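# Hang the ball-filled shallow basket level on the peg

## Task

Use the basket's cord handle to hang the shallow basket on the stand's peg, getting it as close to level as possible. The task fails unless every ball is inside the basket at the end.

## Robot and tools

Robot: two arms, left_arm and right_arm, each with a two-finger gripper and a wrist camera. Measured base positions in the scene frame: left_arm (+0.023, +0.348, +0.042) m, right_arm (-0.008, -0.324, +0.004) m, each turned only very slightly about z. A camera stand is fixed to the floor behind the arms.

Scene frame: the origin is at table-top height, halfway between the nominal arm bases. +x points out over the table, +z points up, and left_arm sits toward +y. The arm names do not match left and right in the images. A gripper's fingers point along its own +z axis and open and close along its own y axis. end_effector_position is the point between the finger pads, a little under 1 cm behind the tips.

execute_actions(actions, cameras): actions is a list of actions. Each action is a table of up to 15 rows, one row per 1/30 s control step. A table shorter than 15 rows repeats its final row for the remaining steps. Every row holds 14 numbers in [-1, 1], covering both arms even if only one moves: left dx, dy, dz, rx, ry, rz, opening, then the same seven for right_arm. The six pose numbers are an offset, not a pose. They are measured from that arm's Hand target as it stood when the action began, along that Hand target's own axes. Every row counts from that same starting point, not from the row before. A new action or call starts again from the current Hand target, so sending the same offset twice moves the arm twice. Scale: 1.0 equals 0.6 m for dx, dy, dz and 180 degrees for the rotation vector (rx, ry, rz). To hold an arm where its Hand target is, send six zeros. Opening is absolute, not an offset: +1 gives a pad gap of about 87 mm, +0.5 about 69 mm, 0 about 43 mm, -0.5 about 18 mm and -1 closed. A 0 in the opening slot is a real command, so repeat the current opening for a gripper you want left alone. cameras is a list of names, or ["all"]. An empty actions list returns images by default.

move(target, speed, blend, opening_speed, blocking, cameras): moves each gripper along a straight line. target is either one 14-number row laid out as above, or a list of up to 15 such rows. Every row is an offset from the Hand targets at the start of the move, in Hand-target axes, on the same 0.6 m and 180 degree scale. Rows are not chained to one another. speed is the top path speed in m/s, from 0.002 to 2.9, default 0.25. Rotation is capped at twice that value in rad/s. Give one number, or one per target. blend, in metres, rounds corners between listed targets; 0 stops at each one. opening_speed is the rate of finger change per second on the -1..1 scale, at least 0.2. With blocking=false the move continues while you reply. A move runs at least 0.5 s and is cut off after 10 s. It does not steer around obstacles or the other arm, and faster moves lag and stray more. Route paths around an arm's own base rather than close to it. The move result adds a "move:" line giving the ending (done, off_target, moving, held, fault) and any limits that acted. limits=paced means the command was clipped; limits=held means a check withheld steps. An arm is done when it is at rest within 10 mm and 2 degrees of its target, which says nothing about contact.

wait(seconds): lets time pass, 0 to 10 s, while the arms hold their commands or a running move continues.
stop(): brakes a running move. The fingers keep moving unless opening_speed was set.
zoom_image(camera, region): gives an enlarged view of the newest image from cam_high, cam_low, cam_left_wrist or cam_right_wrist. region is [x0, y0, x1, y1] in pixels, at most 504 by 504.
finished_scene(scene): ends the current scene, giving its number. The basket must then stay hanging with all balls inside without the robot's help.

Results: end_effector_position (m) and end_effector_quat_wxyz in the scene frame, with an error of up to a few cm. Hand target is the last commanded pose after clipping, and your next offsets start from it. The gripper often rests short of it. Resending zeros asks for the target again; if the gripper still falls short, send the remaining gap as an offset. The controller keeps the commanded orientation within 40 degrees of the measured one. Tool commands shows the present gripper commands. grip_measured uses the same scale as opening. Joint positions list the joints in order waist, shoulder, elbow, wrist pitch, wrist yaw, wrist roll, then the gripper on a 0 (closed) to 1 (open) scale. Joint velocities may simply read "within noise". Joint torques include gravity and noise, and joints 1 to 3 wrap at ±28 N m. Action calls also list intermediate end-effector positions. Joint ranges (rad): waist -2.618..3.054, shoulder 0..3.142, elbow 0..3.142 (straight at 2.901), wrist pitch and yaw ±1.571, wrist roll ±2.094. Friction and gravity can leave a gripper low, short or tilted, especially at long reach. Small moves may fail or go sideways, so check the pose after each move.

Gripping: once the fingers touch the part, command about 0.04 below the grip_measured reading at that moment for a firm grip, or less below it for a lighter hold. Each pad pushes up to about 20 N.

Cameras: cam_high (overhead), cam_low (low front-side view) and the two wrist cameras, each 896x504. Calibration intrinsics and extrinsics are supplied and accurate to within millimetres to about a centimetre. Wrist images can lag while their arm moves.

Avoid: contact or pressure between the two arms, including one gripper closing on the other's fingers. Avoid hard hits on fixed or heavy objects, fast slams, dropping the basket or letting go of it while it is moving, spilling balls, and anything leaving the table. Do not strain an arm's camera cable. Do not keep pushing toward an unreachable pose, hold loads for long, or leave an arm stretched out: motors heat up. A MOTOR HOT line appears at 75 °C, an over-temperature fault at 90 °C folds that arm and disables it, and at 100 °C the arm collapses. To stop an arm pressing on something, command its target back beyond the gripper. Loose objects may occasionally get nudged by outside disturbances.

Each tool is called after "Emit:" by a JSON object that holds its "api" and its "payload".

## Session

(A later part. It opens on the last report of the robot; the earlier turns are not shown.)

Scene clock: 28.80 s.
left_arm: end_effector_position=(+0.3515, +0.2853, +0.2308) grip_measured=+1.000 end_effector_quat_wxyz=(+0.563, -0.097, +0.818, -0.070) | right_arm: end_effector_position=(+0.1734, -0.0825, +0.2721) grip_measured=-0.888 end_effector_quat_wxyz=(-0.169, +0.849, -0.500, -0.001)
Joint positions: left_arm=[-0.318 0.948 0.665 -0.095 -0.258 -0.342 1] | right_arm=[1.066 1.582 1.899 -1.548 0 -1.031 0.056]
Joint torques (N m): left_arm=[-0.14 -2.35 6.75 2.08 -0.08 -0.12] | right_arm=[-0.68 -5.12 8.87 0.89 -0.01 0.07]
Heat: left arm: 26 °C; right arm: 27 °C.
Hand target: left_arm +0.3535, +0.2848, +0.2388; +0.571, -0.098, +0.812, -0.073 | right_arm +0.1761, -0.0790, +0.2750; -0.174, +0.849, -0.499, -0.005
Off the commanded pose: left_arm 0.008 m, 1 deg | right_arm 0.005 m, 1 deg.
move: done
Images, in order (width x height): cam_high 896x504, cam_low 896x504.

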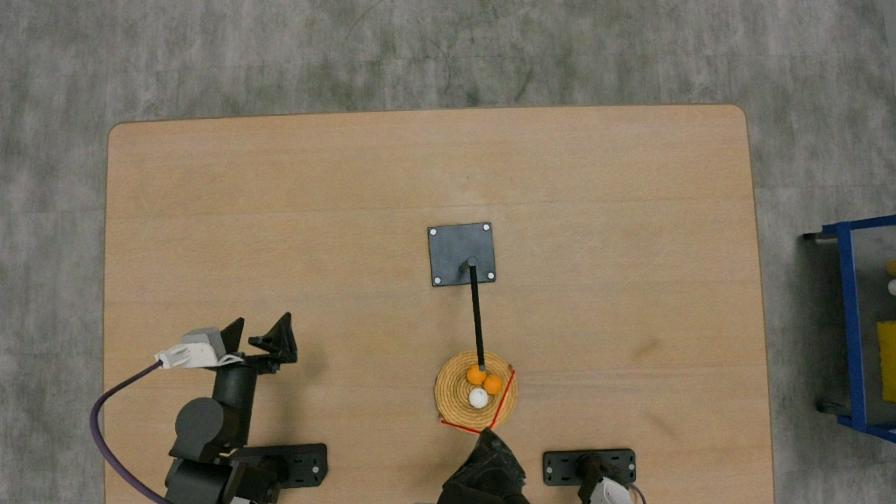

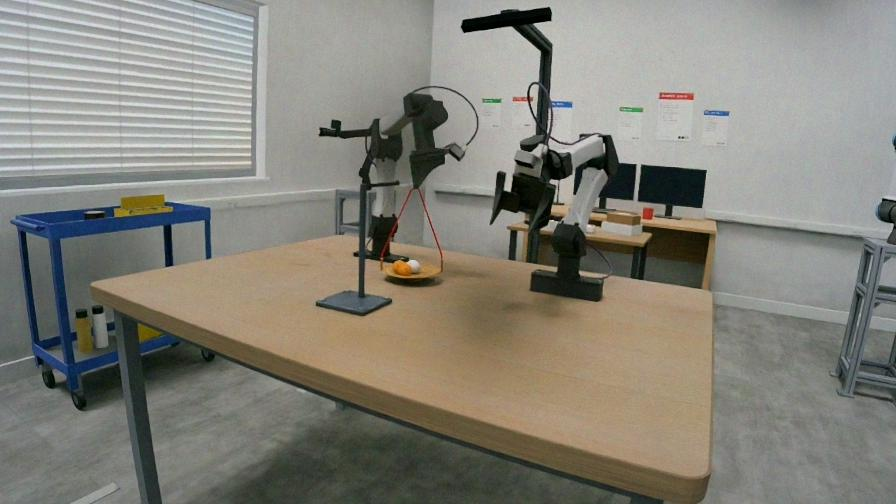

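Emit:
{"api": "move", "payload": {"target": [0,0,0,0,0,0,1,-0.015,-0.023,-0.075,0,0,0,-1], "speed": 0.05}}

Emit:
{"api": "wait", "payload": {"seconds": 1.5, "cameras": ["all"]}}

Emit:
{"api": "zoom_image", "payload": {"camera": "cam_low", "region": [350, 150, 470, 290]}}

Emit:
{"api": "zoom_image", "payload": {"camera": "cam_high", "region": [400, 320, 560, 480]}}

Scene clock: 30.30 s.
left_arm: end_effector_position=(+0.3515, +0.2853, +0.2308) grip_measured=+1.000 end_effector_quat_wxyz=(+0.563, -0.097, +0.818, -0.070) | right_arm: end_effector_position=(+0.1773, -0.0758, +0.3074) grip_measured=-0.888 end_effector_quat_wxyz=(-0.218, +0.841, -0.495, -0.002)
Joint positions: left_arm=[-0.318 0.948 0.665 -0.095 -0.258 -0.342 1] | right_arm=[1.066 1.598 2.052 -1.586 0 -1.031 0.056]
Joint torques (N m): left_arm=[-0.18 -2.35 6.78 2.1 -0.11 -0.12] | right_arm=[0.43 -8.79 8.28 1.09 0.18 0.12]
Heat: left arm: 26 °C; right arm: 27 °C.
Hand target: left_arm +0.3535, +0.2848, +0.2388; +0.571, -0.098, +0.812, -0.073 | right_arm +0.1760, -0.0788, +0.3229; -0.174, +0.849, -0.499, -0.005
Off the commanded pose: left_arm 0.008 m, 1 deg | right_arm 0.016 m, 5 deg.
joint sent to its limit (right arm) — joint 4 (wrist pitch), lower limit. The joint targets are off in orientation, not in position.
move: off_target (right_arm)

Scene clock: 31.80 s.
left_arm: end_effector_position=(+0.3515, +0.2853, +0.2308) grip_measured=+1.000 end_effector_quat_wxyz=(+0.563, -0.097, +0.818, -0.070) | right_arm: end_effector_position=(+0.1773, -0.0759, +0.3074) grip_measured=-0.888 end_effector_quat_wxyz=(-0.218, +0.841, -0.496, -0.002)
Joint positions: left_arm=[-0.318 0.948 0.665 -0.095 -0.258 -0.342 1] | right_arm=[1.066 1.598 2.052 -1.586 0 -1.031 0.056]
Joint torques (N m): left_arm=[-0.13 -2.24 6.72 2.12 -0.09 -0.13] | right_arm=[0.44 -8.75 8.28 1.09 0.17 0.12]
Heat: left arm: 26 °C; right arm: 27 °C.
Hand target: left_arm +0.3535, +0.2848, +0.2388; +0.571, -0.098, +0.812, -0.073 | right_arm +0.1760, -0.0788, +0.3229; -0.173, +0.849, -0.499, -0.005
Tool commands: left_gripper/opening=+1.0 right_gripper/opening=-1.0
Off the commanded pose: left_arm 0.008 m, 1 deg | right_arm 0.016 m, 5 deg.
wait: 1.50 s; at rest by 0.17 s
camera_calibration:
cam_left_wrist: T_world_to_cam=[[0.0840941, -0.970352, 0.226594, 0.190655], [-0.935233, -0.15534, -0.318132, 0.471058], [0.343899, -0.185166, -0.920569, 0.289604], [0, 0, 0, 1]] pos_world=[0.324922, 0.311801, 0.373258]
cam_right_wrist: T_world_to_cam=[[0.830955, 0.41895, 0.366052, -0.230489], [0.16959, -0.817399, 0.550544, -0.241301], [0.529861, -0.395399, -0.750271, 0.250154], [0, 0, 0, 1]] pos_world=[0.0999017, -0.0017654, 0.404901]

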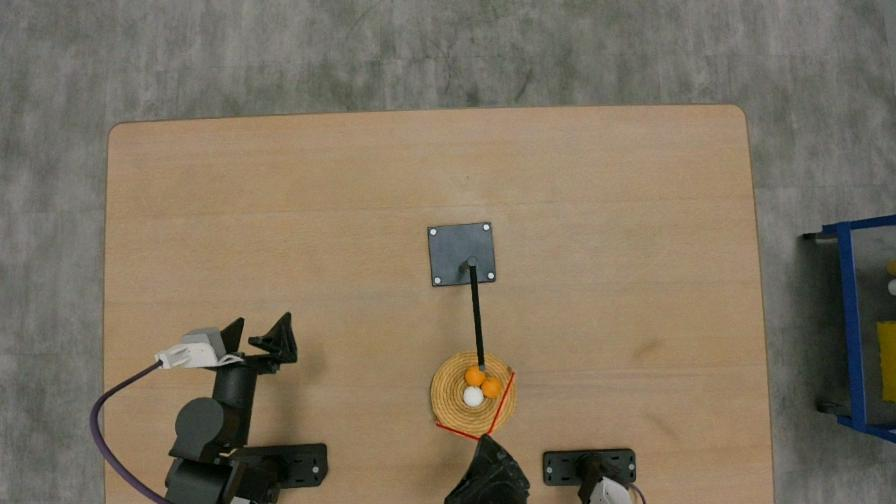

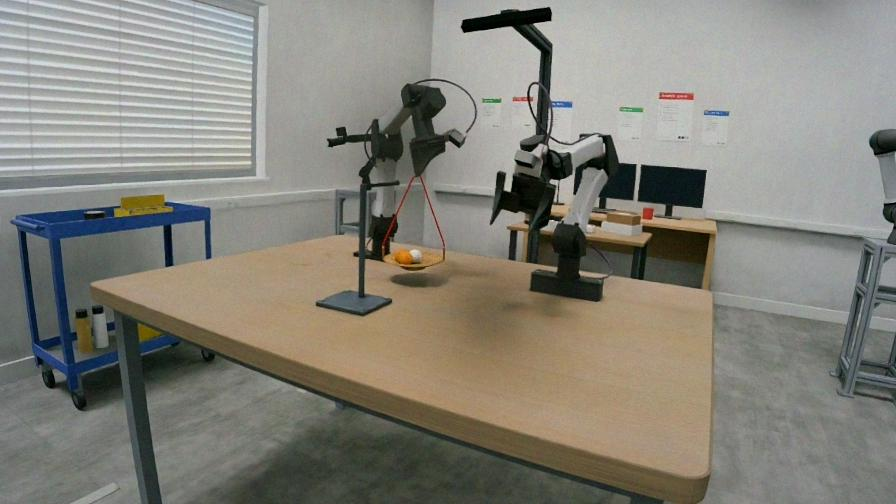

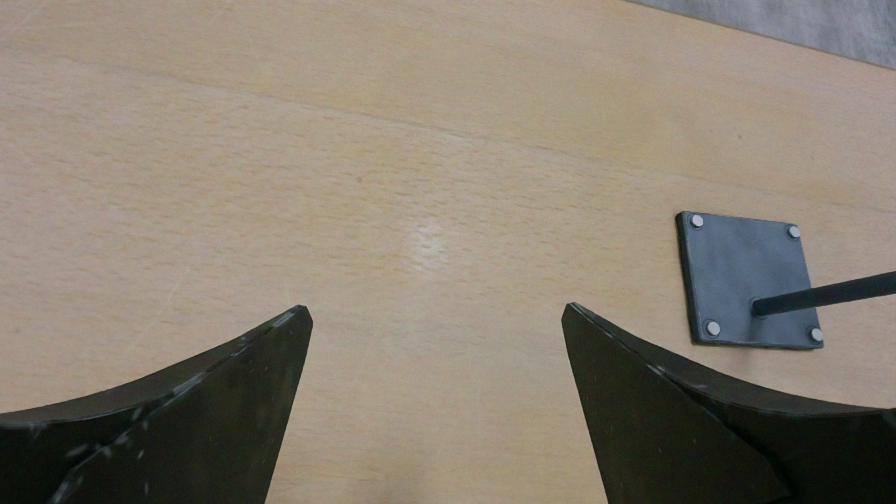

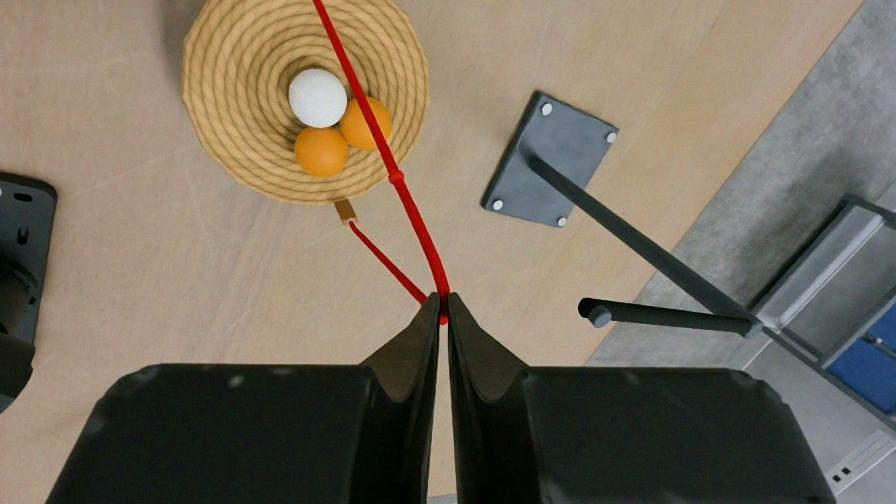

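Scaled by 3.600 from the camera's 896x504 image, which has a finer 1280x720 frame.

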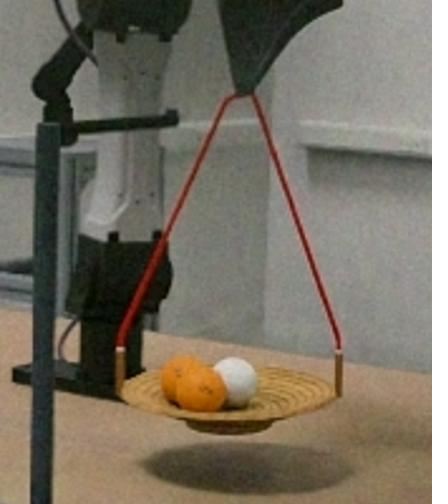

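Scaled by 3.150 from the camera's 896x504 image, which has a finer 1280x720 frame.

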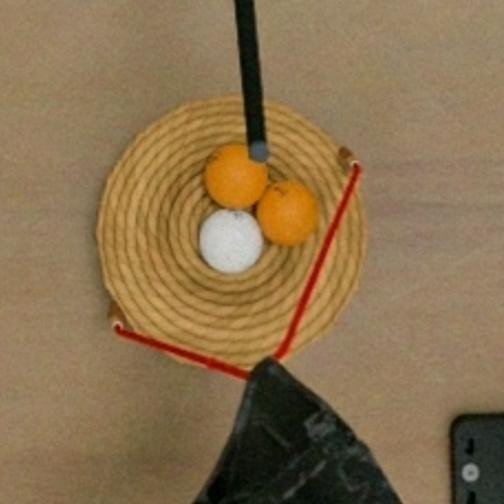

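Emit:
{"api": "move", "payload": {"target": [0,0,0,0,0,0,1,0.0485,-0.088,-0.004,0.0583,0.114,0.1384,-1], "speed": 0.06}}

Emit:
{"api": "wait", "payload": {"seconds": 1, "cameras": ["cam_high","cam_low","cam_right_wrist"]}}

Scene clock: 38.97 s.
left_arm: end_effector_position=(+0.3515, +0.2853, +0.2308) grip_measured=+1.000 end_effector_quat_wxyz=(+0.563, -0.097, +0.818, -0.070) | right_arm: end_effector_position=(+0.2301, -0.0820, +0.3298) grip_measured=-0.888 end_effector_quat_wxyz=(-0.264, +0.698, -0.652, +0.136)
Joint positions: left_arm=[-0.318 0.948 0.665 -0.095 -0.258 -0.342 1] | right_arm=[1.081 1.741 2.236 -1.588 0.381 -0.672 0.056]
Joint torques (N m): left_arm=[-0.23 -2.32 6.78 2.1 -0.1 -0.13] | right_arm=[0.43 -6.13 8.25 1.17 0.68 0.24]
Heat: left arm: 27 °C; right arm: 28 °C.
Hand target: left_arm +0.3535, +0.2848, +0.2388; +0.571, -0.098, +0.812, -0.073 | right_arm +0.2350, -0.0807, +0.3351; -0.153, +0.691, -0.690, +0.153
Off the commanded pose: left_arm 0.008 m, 1 deg | right_arm 0.007 m, 14 deg.
joint read past its limit (right arm) — joint 4 (wrist pitch), lower limit.
joint sent to its limit (right arm) — joint 4 (wrist pitch), lower limit. The joint targets are off in orientation, not in position.
move: off_target (right_arm)

Scene clock: 39.97 s.
left_arm: end_effector_position=(+0.3515, +0.2853, +0.2308) grip_measured=+1.000 end_effector_quat_wxyz=(+0.563, -0.097, +0.818, -0.070) | right_arm: end_effector_position=(+0.2302, -0.0821, +0.3298) grip_measured=-0.888 end_effector_quat_wxyz=(-0.264, +0.698, -0.652, +0.136)
Joint positions: left_arm=[-0.318 0.948 0.665 -0.095 -0.258 -0.342 1] | right_arm=[1.081 1.741 2.236 -1.588 0.382 -0.672 0.056]
Joint torques (N m): left_arm=[-0.16 -2.37 6.87 2.13 -0.1 -0.14] | right_arm=[0.42 -6.12 8.25 1.17 0.68 0.25]
Heat: left arm: 27 °C; right arm: 28 °C.
Hand target: left_arm +0.3535, +0.2848, +0.2388; +0.571, -0.098, +0.812, -0.073 | right_arm +0.2350, -0.0807, +0.3351; -0.153, +0.691, -0.690, +0.153
Tool commands: left_gripper/opening=+1.0 right_gripper/opening=-1.0
Off the commanded pose: left_arm 0.008 m, 1 deg | right_arm 0.007 m, 14 deg.
joint read past its limit (right arm) — joint 4 (wrist pitch), lower limit.
wait: 1.00 s; at rest by 0.17 s
camera_calibration:
cam_right_wrist: T_world_to_cam=[[0.837061, 0.0159117, 0.546879, -0.374184], [-0.331527, -0.780406, 0.530147, -0.142652], [0.435223, -0.62507, -0.647972, 0.205687], [0, 0, 0, 1]] pos_world=[0.176402, 0.0231962, 0.41354]
Images, in order (width x height): cam_high 896x504, cam_low 896x504, cam_right_wrist 896x504.

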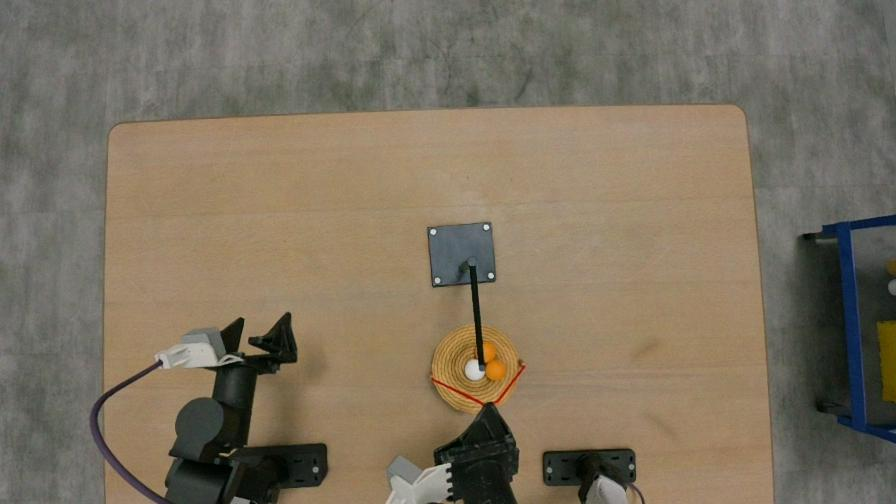

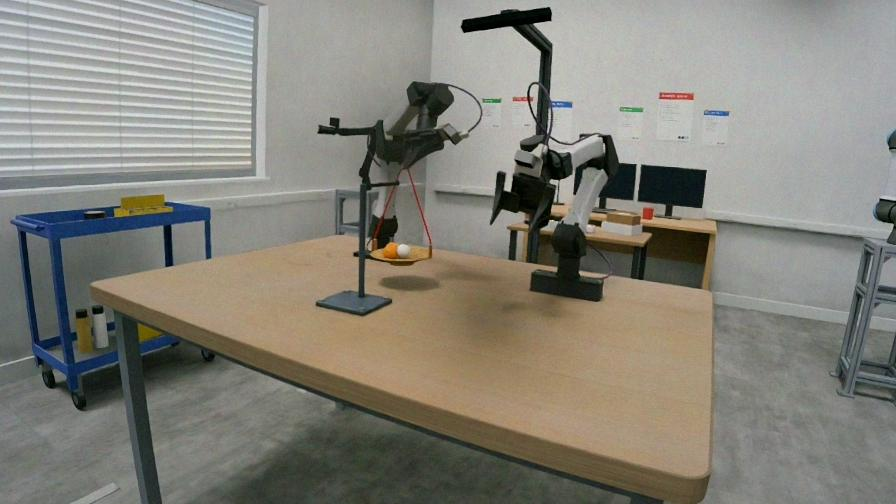

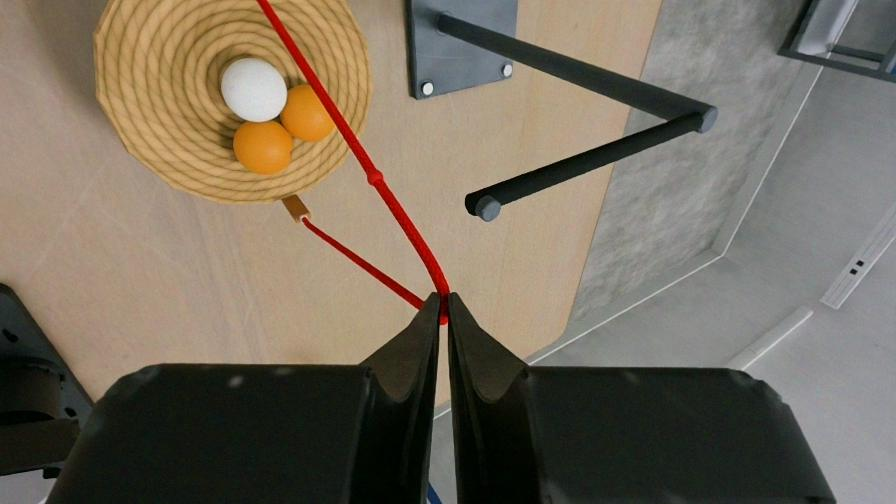

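Emit:
{"api": "move", "payload": {"target": [0,0,0,0,0,0,1,-0.002,-0.102,0.038,0,0,0,-1], "speed": 0.05}}

Emit:
{"api": "wait", "payload": {"seconds": 1, "cameras": ["cam_high","cam_low","cam_right_wrist"]}}

Emit:
{"api": "zoom_image", "payload": {"camera": "cam_low", "region": [330, 130, 470, 290]}}

Emit:
{"api": "zoom_image", "payload": {"camera": "cam_high", "region": [400, 240, 560, 420]}}

Scene clock: 43.33 s.
left_arm: end_effector_position=(+0.3515, +0.2853, +0.2308) grip_measured=+1.000 end_effector_quat_wxyz=(+0.563, -0.097, +0.818, -0.070) | right_arm: end_effector_position=(+0.2951, -0.0812, +0.3386) grip_measured=-0.888 end_effector_quat_wxyz=(-0.272, +0.688, -0.651, +0.169)
Joint positions: left_arm=[-0.318 0.948 0.665 -0.095 -0.258 -0.342 1] | right_arm=[0.939 1.915 2.475 -1.588 0.382 -0.814 0.056]
Joint torques (N m): left_arm=[-0.08 -2.25 6.76 2.11 -0.08 -0.14] | right_arm=[-0.58 -7.46 7.95 1.27 0.31 0.03]
Heat: left arm: 27 °C; right arm: 28 °C.
Hand target: left_arm +0.3535, +0.2848, +0.2388; +0.571, -0.098, +0.812, -0.073 | right_arm +0.3001, -0.0794, +0.3404; -0.154, +0.691, -0.690, +0.153
Off the commanded pose: left_arm 0.008 m, 1 deg | right_arm 0.006 m, 14 deg.
joint read past its limit (right arm) — joint 4 (wrist pitch), lower limit.
joint sent to its limit (right arm) — joint 4 (wrist pitch), lower limit. The joint targets are off in orientation, not in position.
move: off_target (right_arm)

Scene clock: 44.33 s.
left_arm: end_effector_position=(+0.3515, +0.2853, +0.2308) grip_measured=+1.000 end_effector_quat_wxyz=(+0.563, -0.097, +0.818, -0.070) | right_arm: end_effector_position=(+0.2951, -0.0812, +0.3386) grip_measured=-0.888 end_effector_quat_wxyz=(-0.272, +0.688, -0.651, +0.169)
Joint positions: left_arm=[-0.318 0.948 0.665 -0.095 -0.258 -0.342 1] | right_arm=[0.939 1.915 2.475 -1.588 0.382 -0.814 0.056]
Joint torques (N m): left_arm=[-0.14 -2.32 6.8 2.12 -0.09 -0.14] | right_arm=[-0.58 -7.47 7.95 1.26 0.32 0.06]
Heat: left arm: 27 °C; right arm: 28 °C.
Hand target: left_arm +0.3535, +0.2848, +0.2388; +0.571, -0.098, +0.812, -0.073 | right_arm +0.3001, -0.0794, +0.3404; -0.154, +0.691, -0.690, +0.153
Tool commands: left_gripper/opening=+1.0 right_gripper/opening=-1.0
Off the commanded pose: left_arm 0.008 m, 1 deg | right_arm 0.006 m, 14 deg.
joint read past its limit (right arm) — joint 4 (wrist pitch), lower limit.
wait: 1.00 s; at rest by 0.17 s
camera_calibration:
cam_right_wrist: T_world_to_cam=[[0.80311, 0.00928272, 0.595759, -0.440438], [-0.383551, -0.757111, 0.52884, -0.107294], [0.455965, -0.653221, -0.604483, 0.16056], [0, 0, 0, 1]] pos_world=[0.239358, 0.0277364, 0.416192]
Images, in order (width x height): cam_high 896x504, cam_low 896x504, cam_right_wrist 896x504.

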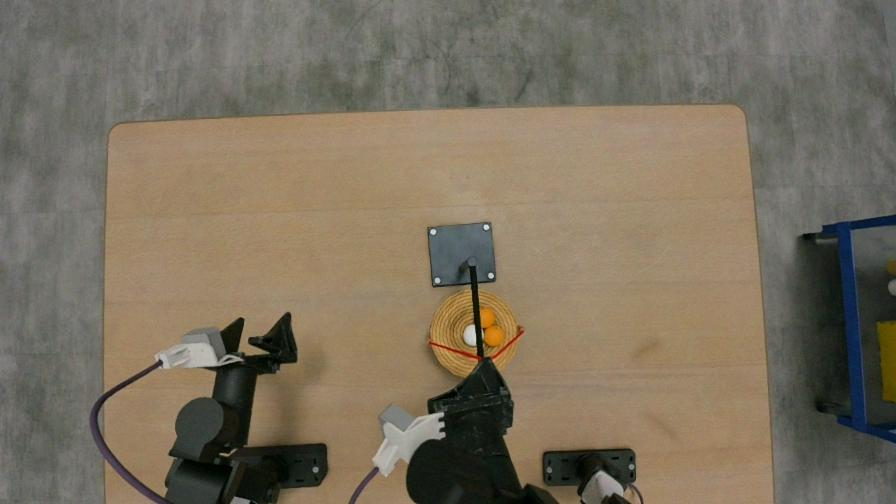

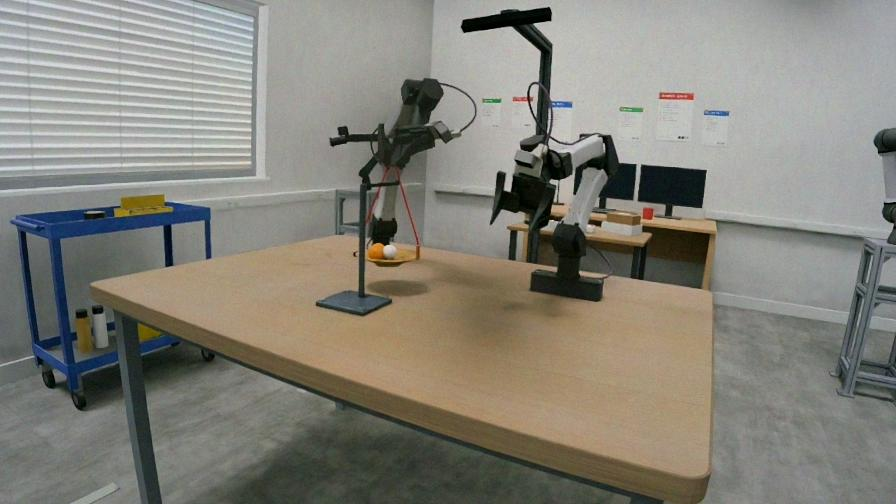

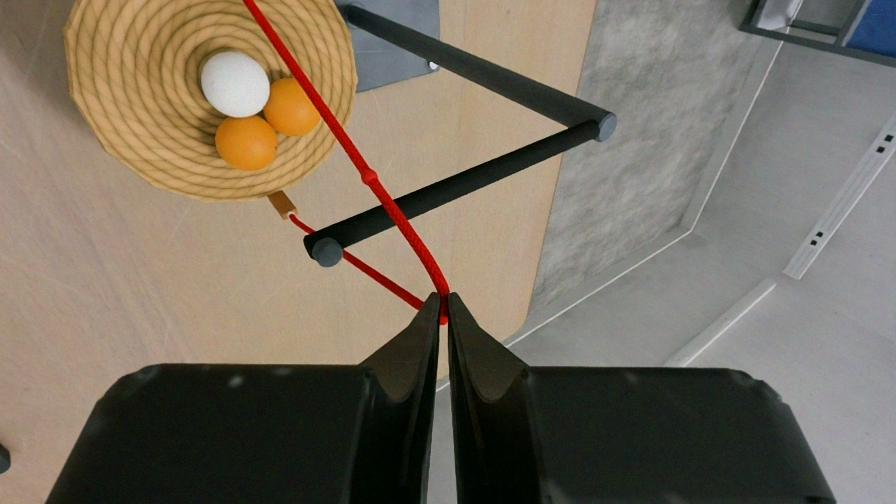

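Scaled by 3.150 from the camera's 896x504 image, which has a finer 1280x720 frame.

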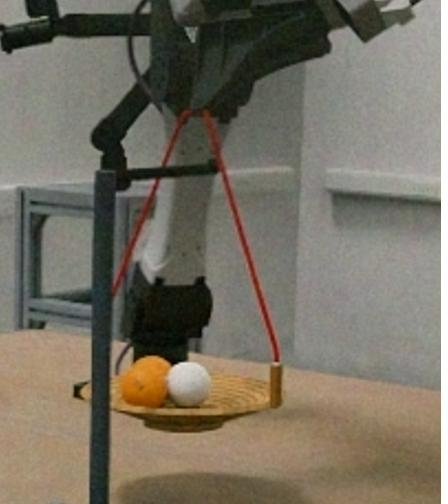

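Scaled by 2.800 from the camera's 896x504 image, which has a finer 1280x720 frame.

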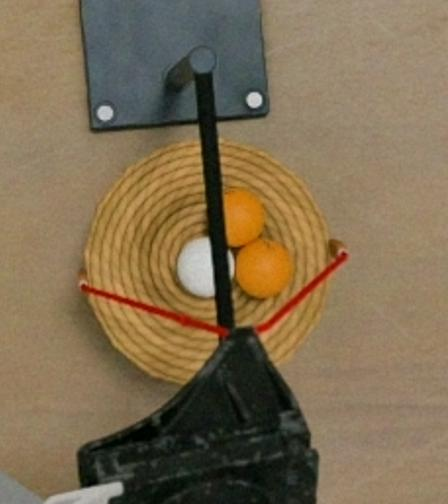

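Emit:
{"api": "move", "payload": {"target": [0,0,0,0,0,0,1,-0.006,0.013,0.04,0,0,0,-1], "speed": 0.04, "cameras": ["cam_high","cam_low","cam_right_wrist"]}}

Emit:
{"api": "zoom_image", "payload": {"camera": "cam_low", "region": [350, 140, 440, 230]}}

Emit:
{"api": "zoom_image", "payload": {"camera": "cam_high", "region": [440, 300, 530, 390]}}

Scene clock: 48.50 s.
left_arm: end_effector_position=(+0.3515, +0.2853, +0.2308) grip_measured=+1.000 end_effector_quat_wxyz=(+0.563, -0.097, +0.818, -0.070) | right_arm: end_effector_position=(+0.2986, -0.0772, +0.3234) grip_measured=-0.888 end_effector_quat_wxyz=(-0.252, +0.692, -0.656, +0.165)
Joint positions: left_arm=[-0.318 0.948 0.665 -0.095 -0.258 -0.342 1] | right_arm=[0.933 1.943 2.46 -1.588 0.37 -0.807 0.056]
Joint torques (N m): left_arm=[-0.12 -2.3 6.82 2.1 -0.08 -0.17] | right_arm=[-0.76 -7.43 5.38 1.2 0.28 0.23]
Heat: left arm: 27 °C; right arm: 28 °C.
Hand target: left_arm +0.3535, +0.2848, +0.2388; +0.571, -0.098, +0.812, -0.073 | right_arm +0.3031, -0.0758, +0.3153; -0.154, +0.691, -0.690, +0.152
Off the commanded pose: left_arm 0.008 m, 1 deg | right_arm 0.009 m, 12 deg.
joint read past its limit (right arm) — joint 4 (wrist pitch), lower limit.
joint sent to its limit (right arm) — joint 4 (wrist pitch), lower limit. The joint targets are off in orientation, not in position.
move: off_target (right_arm)
camera_calibration:
cam_right_wrist: T_world_to_cam=[[0.823797, 0.0181991, 0.566593, -0.430257], [-0.368796, -0.741853, 0.560039, -0.10821], [0.430521, -0.670316, -0.604424, 0.158633], [0, 0, 0, 1]] pos_world=[0.246242, 0.0338882, 0.400264]
Images, in order (width x height): cam_high 896x504, cam_low 896x504, cam_right_wrist 896x504.

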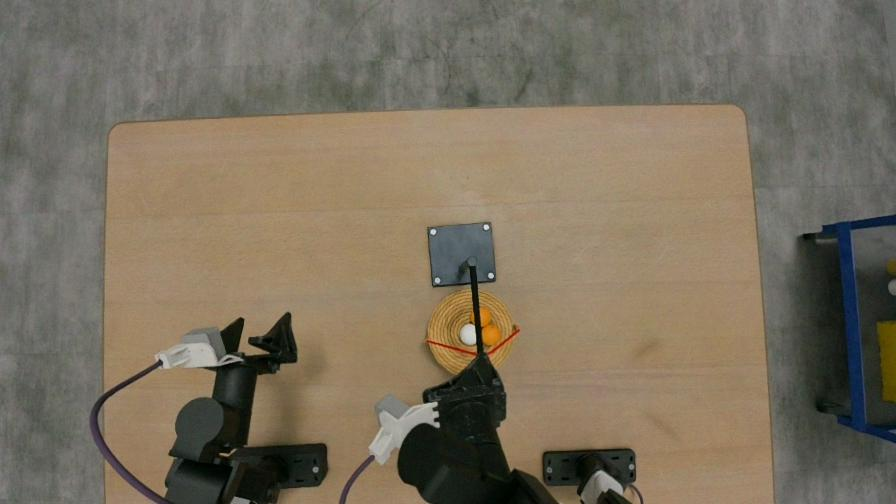

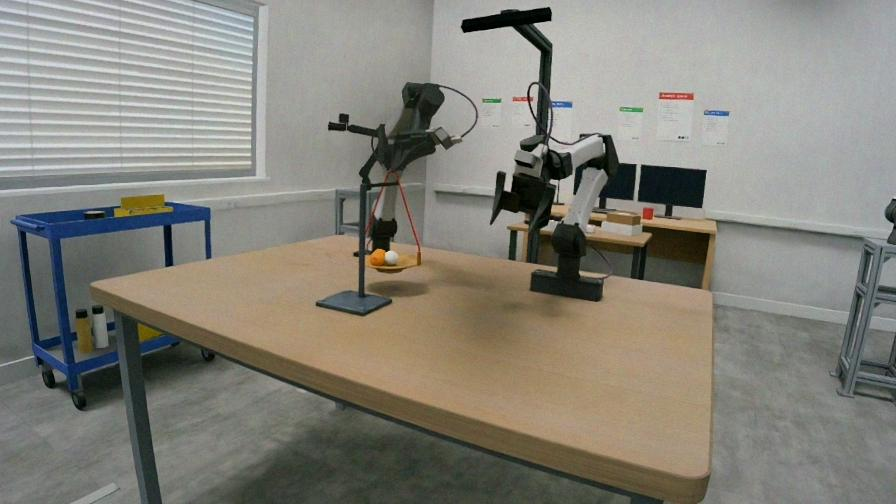

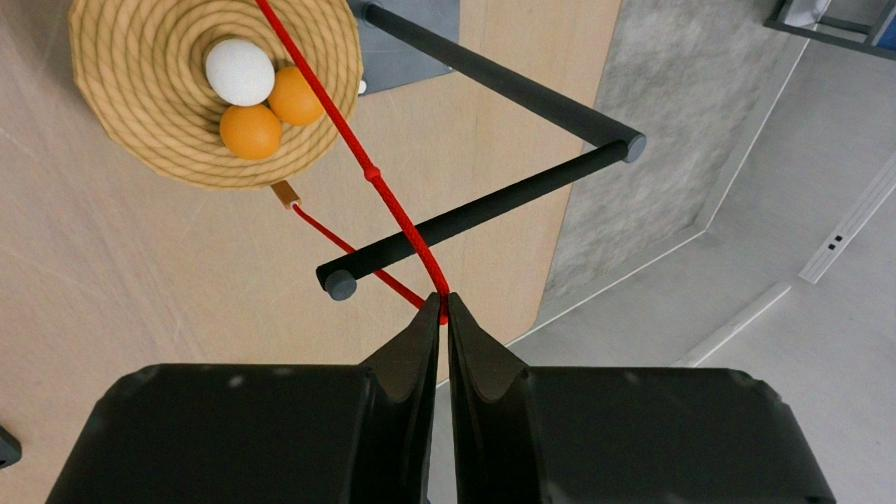

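Scaled by 5.600 from the camera's 896x504 image, which has a finer 1280x720 frame.

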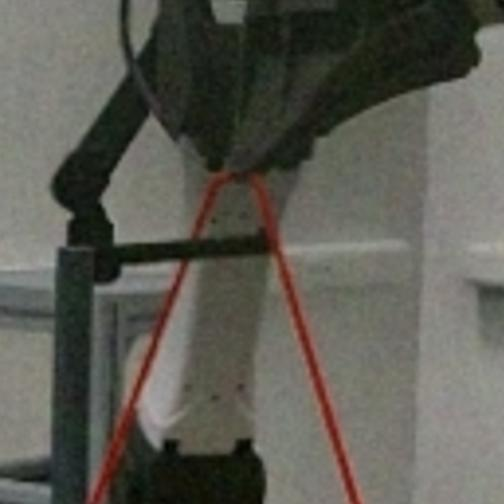

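Scaled by 5.600 from the camera's 896x504 image, which has a finer 1280x720 frame.

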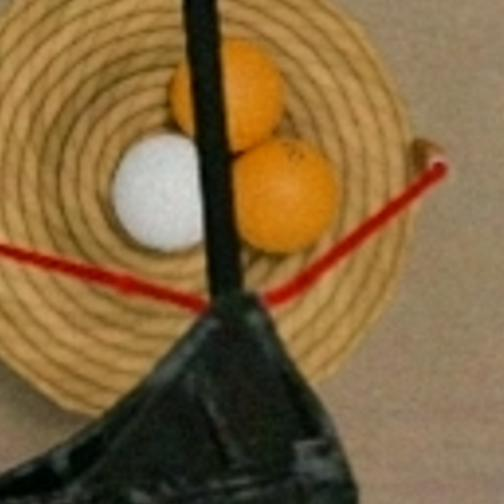

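Emit:
{"api": "move", "payload": {"target": [0,0,0,0,0,0,1,0,0.0106,0.0227,0,0,0,-1], "speed": 0.03, "cameras": ["cam_high","cam_low"]}}

Emit:
{"api": "zoom_image", "payload": {"camera": "cam_low", "region": [350, 140, 440, 230]}}

Scene clock: 52.03 s.
left_arm: end_effector_position=(+0.3515, +0.2853, +0.2308) grip_measured=+1.000 end_effector_quat_wxyz=(+0.563, -0.097, +0.818, -0.070) | right_arm: end_effector_position=(+0.2994, -0.0768, +0.3075) grip_measured=-0.888 end_effector_quat_wxyz=(-0.229, +0.693, -0.664, +0.161)
Joint positions: left_arm=[-0.318 0.948 0.665 -0.095 -0.258 -0.342 1] | right_arm=[0.927 1.958 2.425 -1.588 0.36 -0.79 0.056]
Joint torques (N m): left_arm=[-0.27 -2.36 6.79 2.09 -0.08 -0.13] | right_arm=[-0.65 -7.95 5.49 1.13 0.28 0.26]
Heat: left arm: 28 °C; right arm: 28 °C.
Hand target: left_arm +0.3535, +0.2848, +0.2388; +0.571, -0.098, +0.812, -0.073 | right_arm +0.3031, -0.0758, +0.3003; -0.154, +0.691, -0.690, +0.152
Off the commanded pose: left_arm 0.008 m, 1 deg | right_arm 0.008 m, 9 deg.
joint read past its limit (right arm) — joint 4 (wrist pitch), lower limit.
joint sent to its limit (right arm) — joint 4 (wrist pitch), lower limit. The joint targets are off in orientation, not in position.
move: off_target (right_arm)
Images, in order (width x height): cam_high 896x504, cam_low 896x504.

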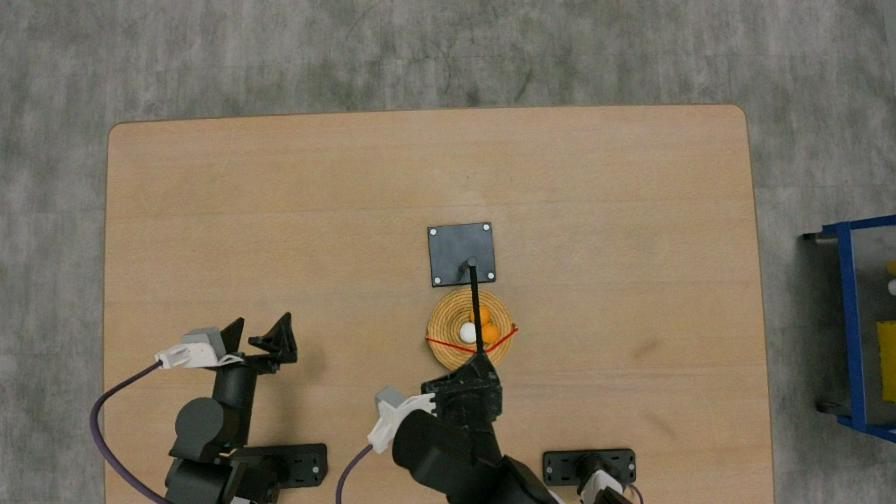

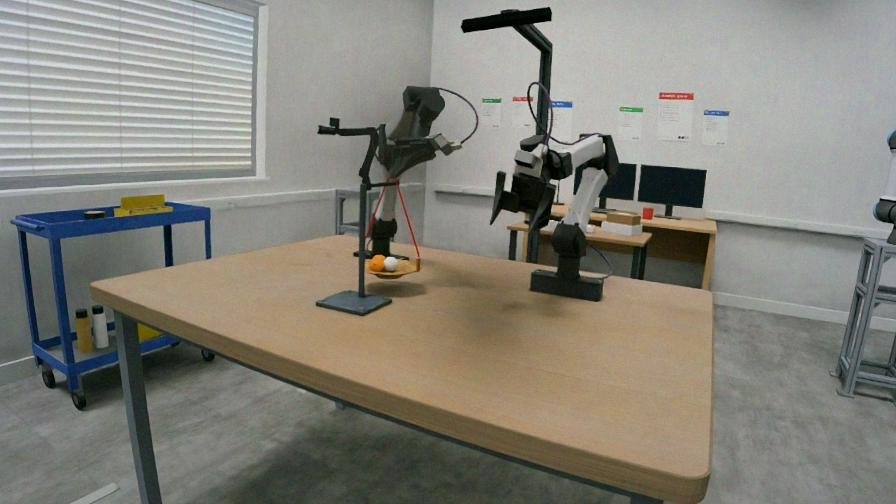

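Scaled by 5.600 from the camera's 896x504 image, which has a finer 1280x720 frame.

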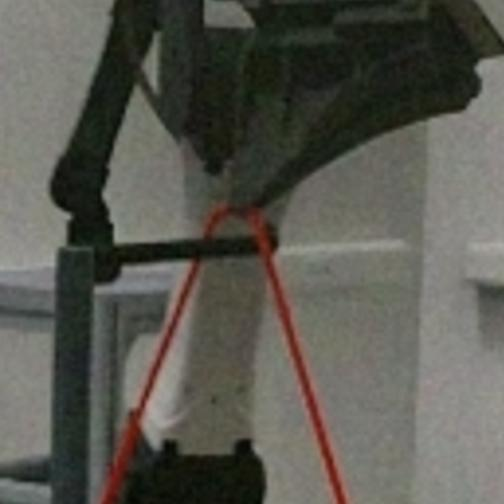

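Emit:
{"api": "move", "payload": {"target": [0,0,0,0,0,0,1,0,0.0064,0.0136,0,0,0,-1], "speed": 0.02, "cameras": ["cam_high","cam_low","cam_right_wrist"]}}

Emit:
{"api": "zoom_image", "payload": {"camera": "cam_low", "region": [350, 140, 440, 230]}}

Emit:
{"api": "zoom_image", "payload": {"camera": "cam_right_wrist", "region": [260, 120, 560, 400]}}

Scene clock: 55.90 s.
left_arm: end_effector_position=(+0.3515, +0.2853, +0.2308) grip_measured=+1.000 end_effector_quat_wxyz=(+0.563, -0.097, +0.818, -0.070) | right_arm: end_effector_position=(+0.2994, -0.0769, +0.2990) grip_measured=-0.888 end_effector_quat_wxyz=(-0.217, +0.693, -0.669, +0.159)
Joint positions: left_arm=[-0.318 0.948 0.665 -0.095 -0.258 -0.342 1] | right_arm=[0.924 1.965 2.405 -1.588 0.354 -0.78 0.056]
Joint torques (N m): left_arm=[-0.16 -2.32 6.79 2.11 -0.07 -0.11] | right_arm=[-0.65 -7.95 5.55 1.09 0.27 0.26]
Heat: left arm: 28 °C; right arm: 28 °C.
Hand target: left_arm +0.3535, +0.2848, +0.2388; +0.571, -0.098, +0.812, -0.073 | right_arm +0.3031, -0.0758, +0.2912; -0.153, +0.691, -0.690, +0.153
Off the commanded pose: left_arm 0.008 m, 1 deg | right_arm 0.009 m, 8 deg.
joint read past its limit (right arm) — joint 4 (wrist pitch), lower limit.
joint sent to its limit (right arm) — joint 4 (wrist pitch), lower limit. The joint targets are off in orientation, not in position.
move: off_target (right_arm)
camera_calibration:
cam_right_wrist: T_world_to_cam=[[0.857355, 0.0171414, 0.51444, -0.411637], [-0.351317, -0.710963, 0.609186, -0.111641], [0.37619, -0.70302, -0.603526, 0.157134], [0, 0, 0, 1]] pos_world=[0.254586, 0.0381522, 0.374607]
Images, in order (width x height): cam_high 896x504, cam_low 896x504, cam_right_wrist 896x504.

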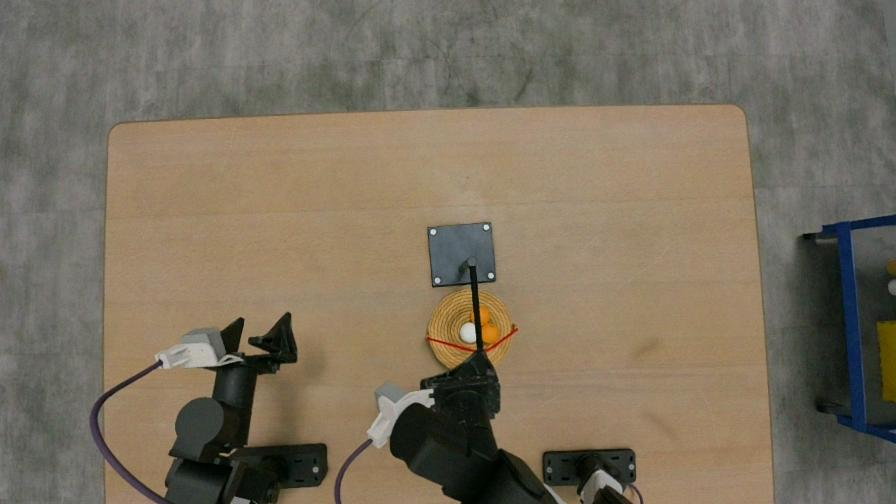

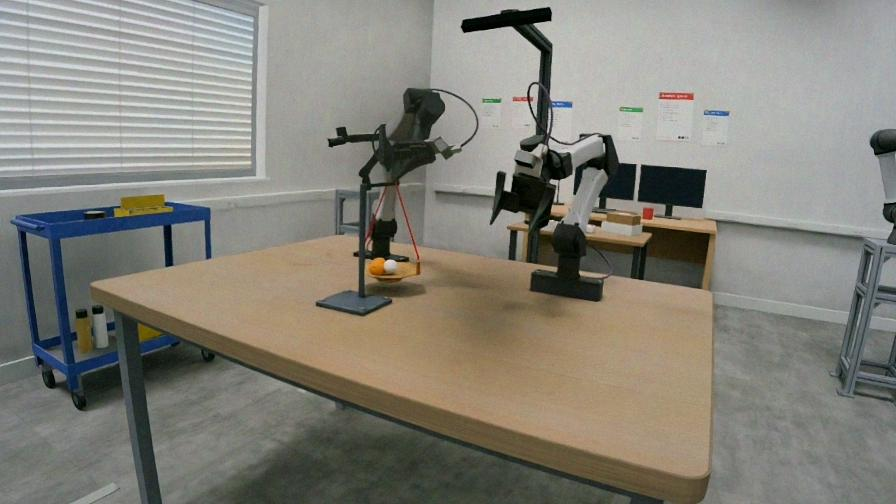

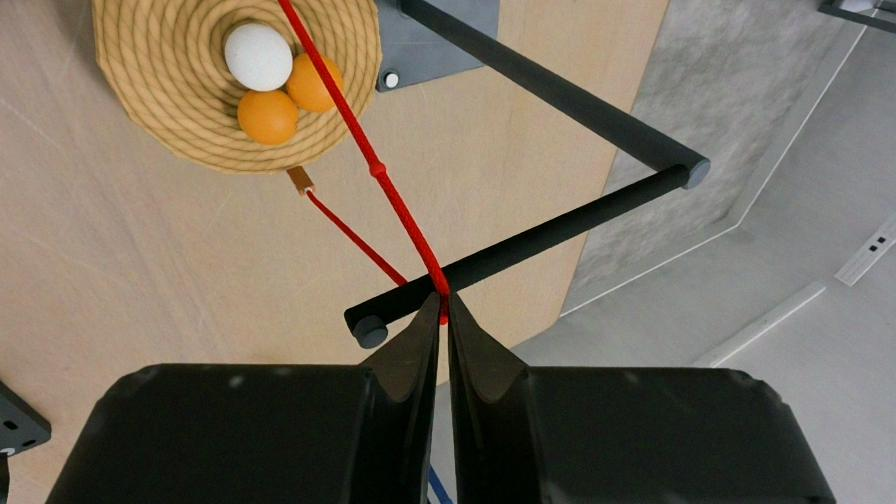

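Scaled by 5.600 from the camera's 896x504 image, which has a finer 1280x720 frame.

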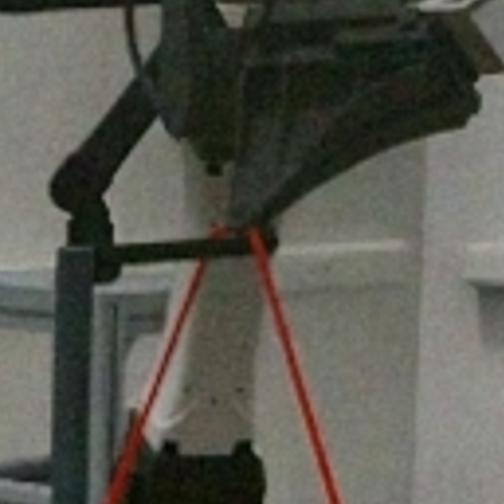

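Scaled by 1.680 from the camera's 896x504 image, which has a finer 1280x720 frame.

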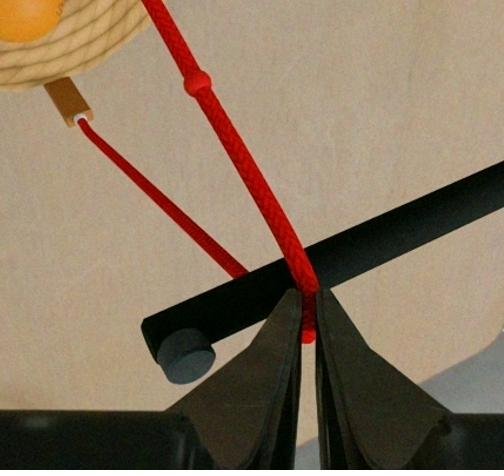

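Emit:
{"api": "move", "payload": {"target": [0,0,0,0,0,0,1,0,0.0042,0.009,0,0,0,-1], "speed": 0.02, "cameras": ["cam_high","cam_low","cam_right_wrist"]}}

Emit:
{"api": "zoom_image", "payload": {"camera": "cam_low", "region": [350, 160, 440, 290]}}

Emit:
{"api": "zoom_image", "payload": {"camera": "cam_right_wrist", "region": [260, 120, 560, 400]}}

Scene clock: 59.17 s.
left_arm: end_effector_position=(+0.3515, +0.2853, +0.2308) grip_measured=+1.000 end_effector_quat_wxyz=(+0.563, -0.097, +0.818, -0.070) | right_arm: end_effector_position=(+0.2994, -0.0768, +0.2976) grip_measured=-0.888 end_effector_quat_wxyz=(-0.215, +0.693, -0.670, +0.159)
Joint positions: left_arm=[-0.318 0.948 0.665 -0.095 -0.258 -0.342 1] | right_arm=[0.924 1.965 2.4 -1.586 0.354 -0.778 0.056]
Joint torques (N m): left_arm=[-0.2 -2.32 6.87 2.09 -0.1 -0.13] | right_arm=[-0.77 -7.42 4.81 1.06 0.24 0.3]
Heat: left arm: 28 °C; right arm: 28 °C.
Hand target: left_arm +0.3535, +0.2848, +0.2388; +0.571, -0.098, +0.812, -0.073 | right_arm +0.3031, -0.0758, +0.2853; -0.153, +0.691, -0.690, +0.152
Off the commanded pose: left_arm 0.008 m, 1 deg | right_arm 0.013 m, 8 deg.
joint sent to its limit (right arm) — joint 4 (wrist pitch), lower limit. The joint targets are off in orientation, not in position.
move: off_target (right_arm)
camera_calibration:
cam_right_wrist: T_world_to_cam=[[0.858685, 0.016266, 0.512246, -0.410755], [-0.351071, -0.709497, 0.611034, -0.111238], [0.373376, -0.704521, -0.603524, 0.157122], [0, 0, 0, 1]] pos_world=[0.254991, 0.0384535, 0.373205]
Images, in order (width x height): cam_high 896x504, cam_low 896x504, cam_right_wrist 896x504.

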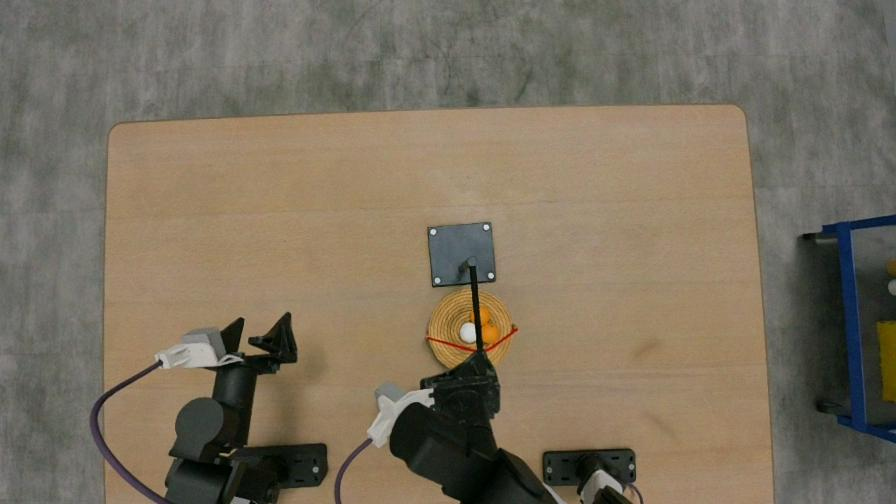

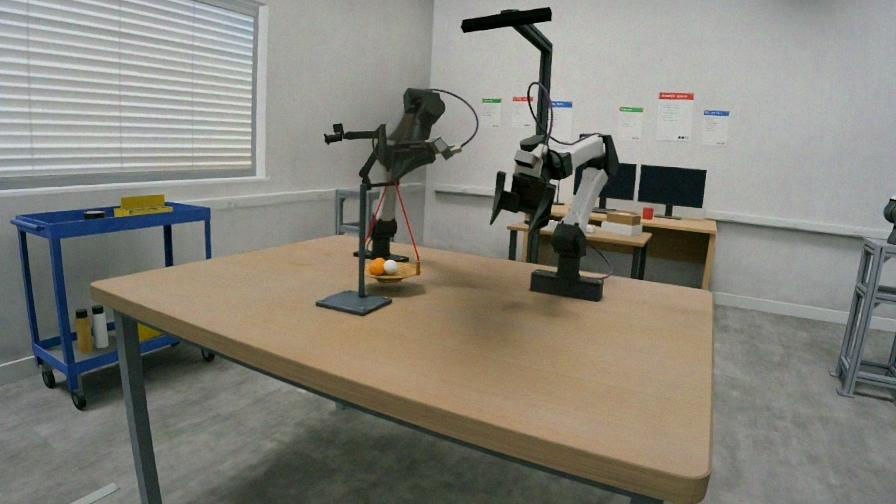

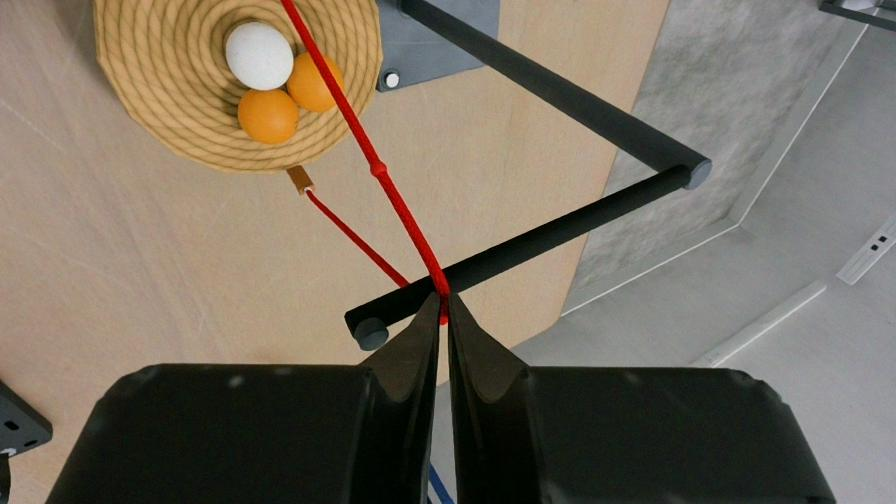

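Scaled by 3.877 from the camera's 896x504 image, which has a finer 1280x720 frame.

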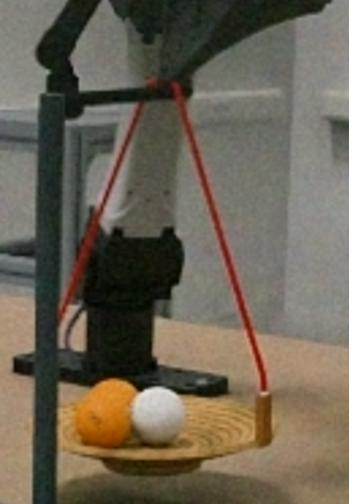

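Scaled by 1.680 from the camera's 896x504 image, which has a finer 1280x720 frame.

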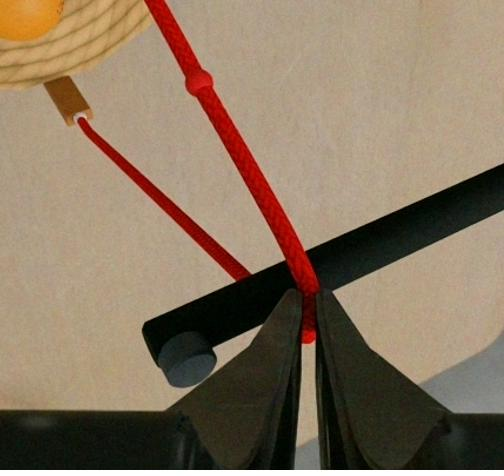

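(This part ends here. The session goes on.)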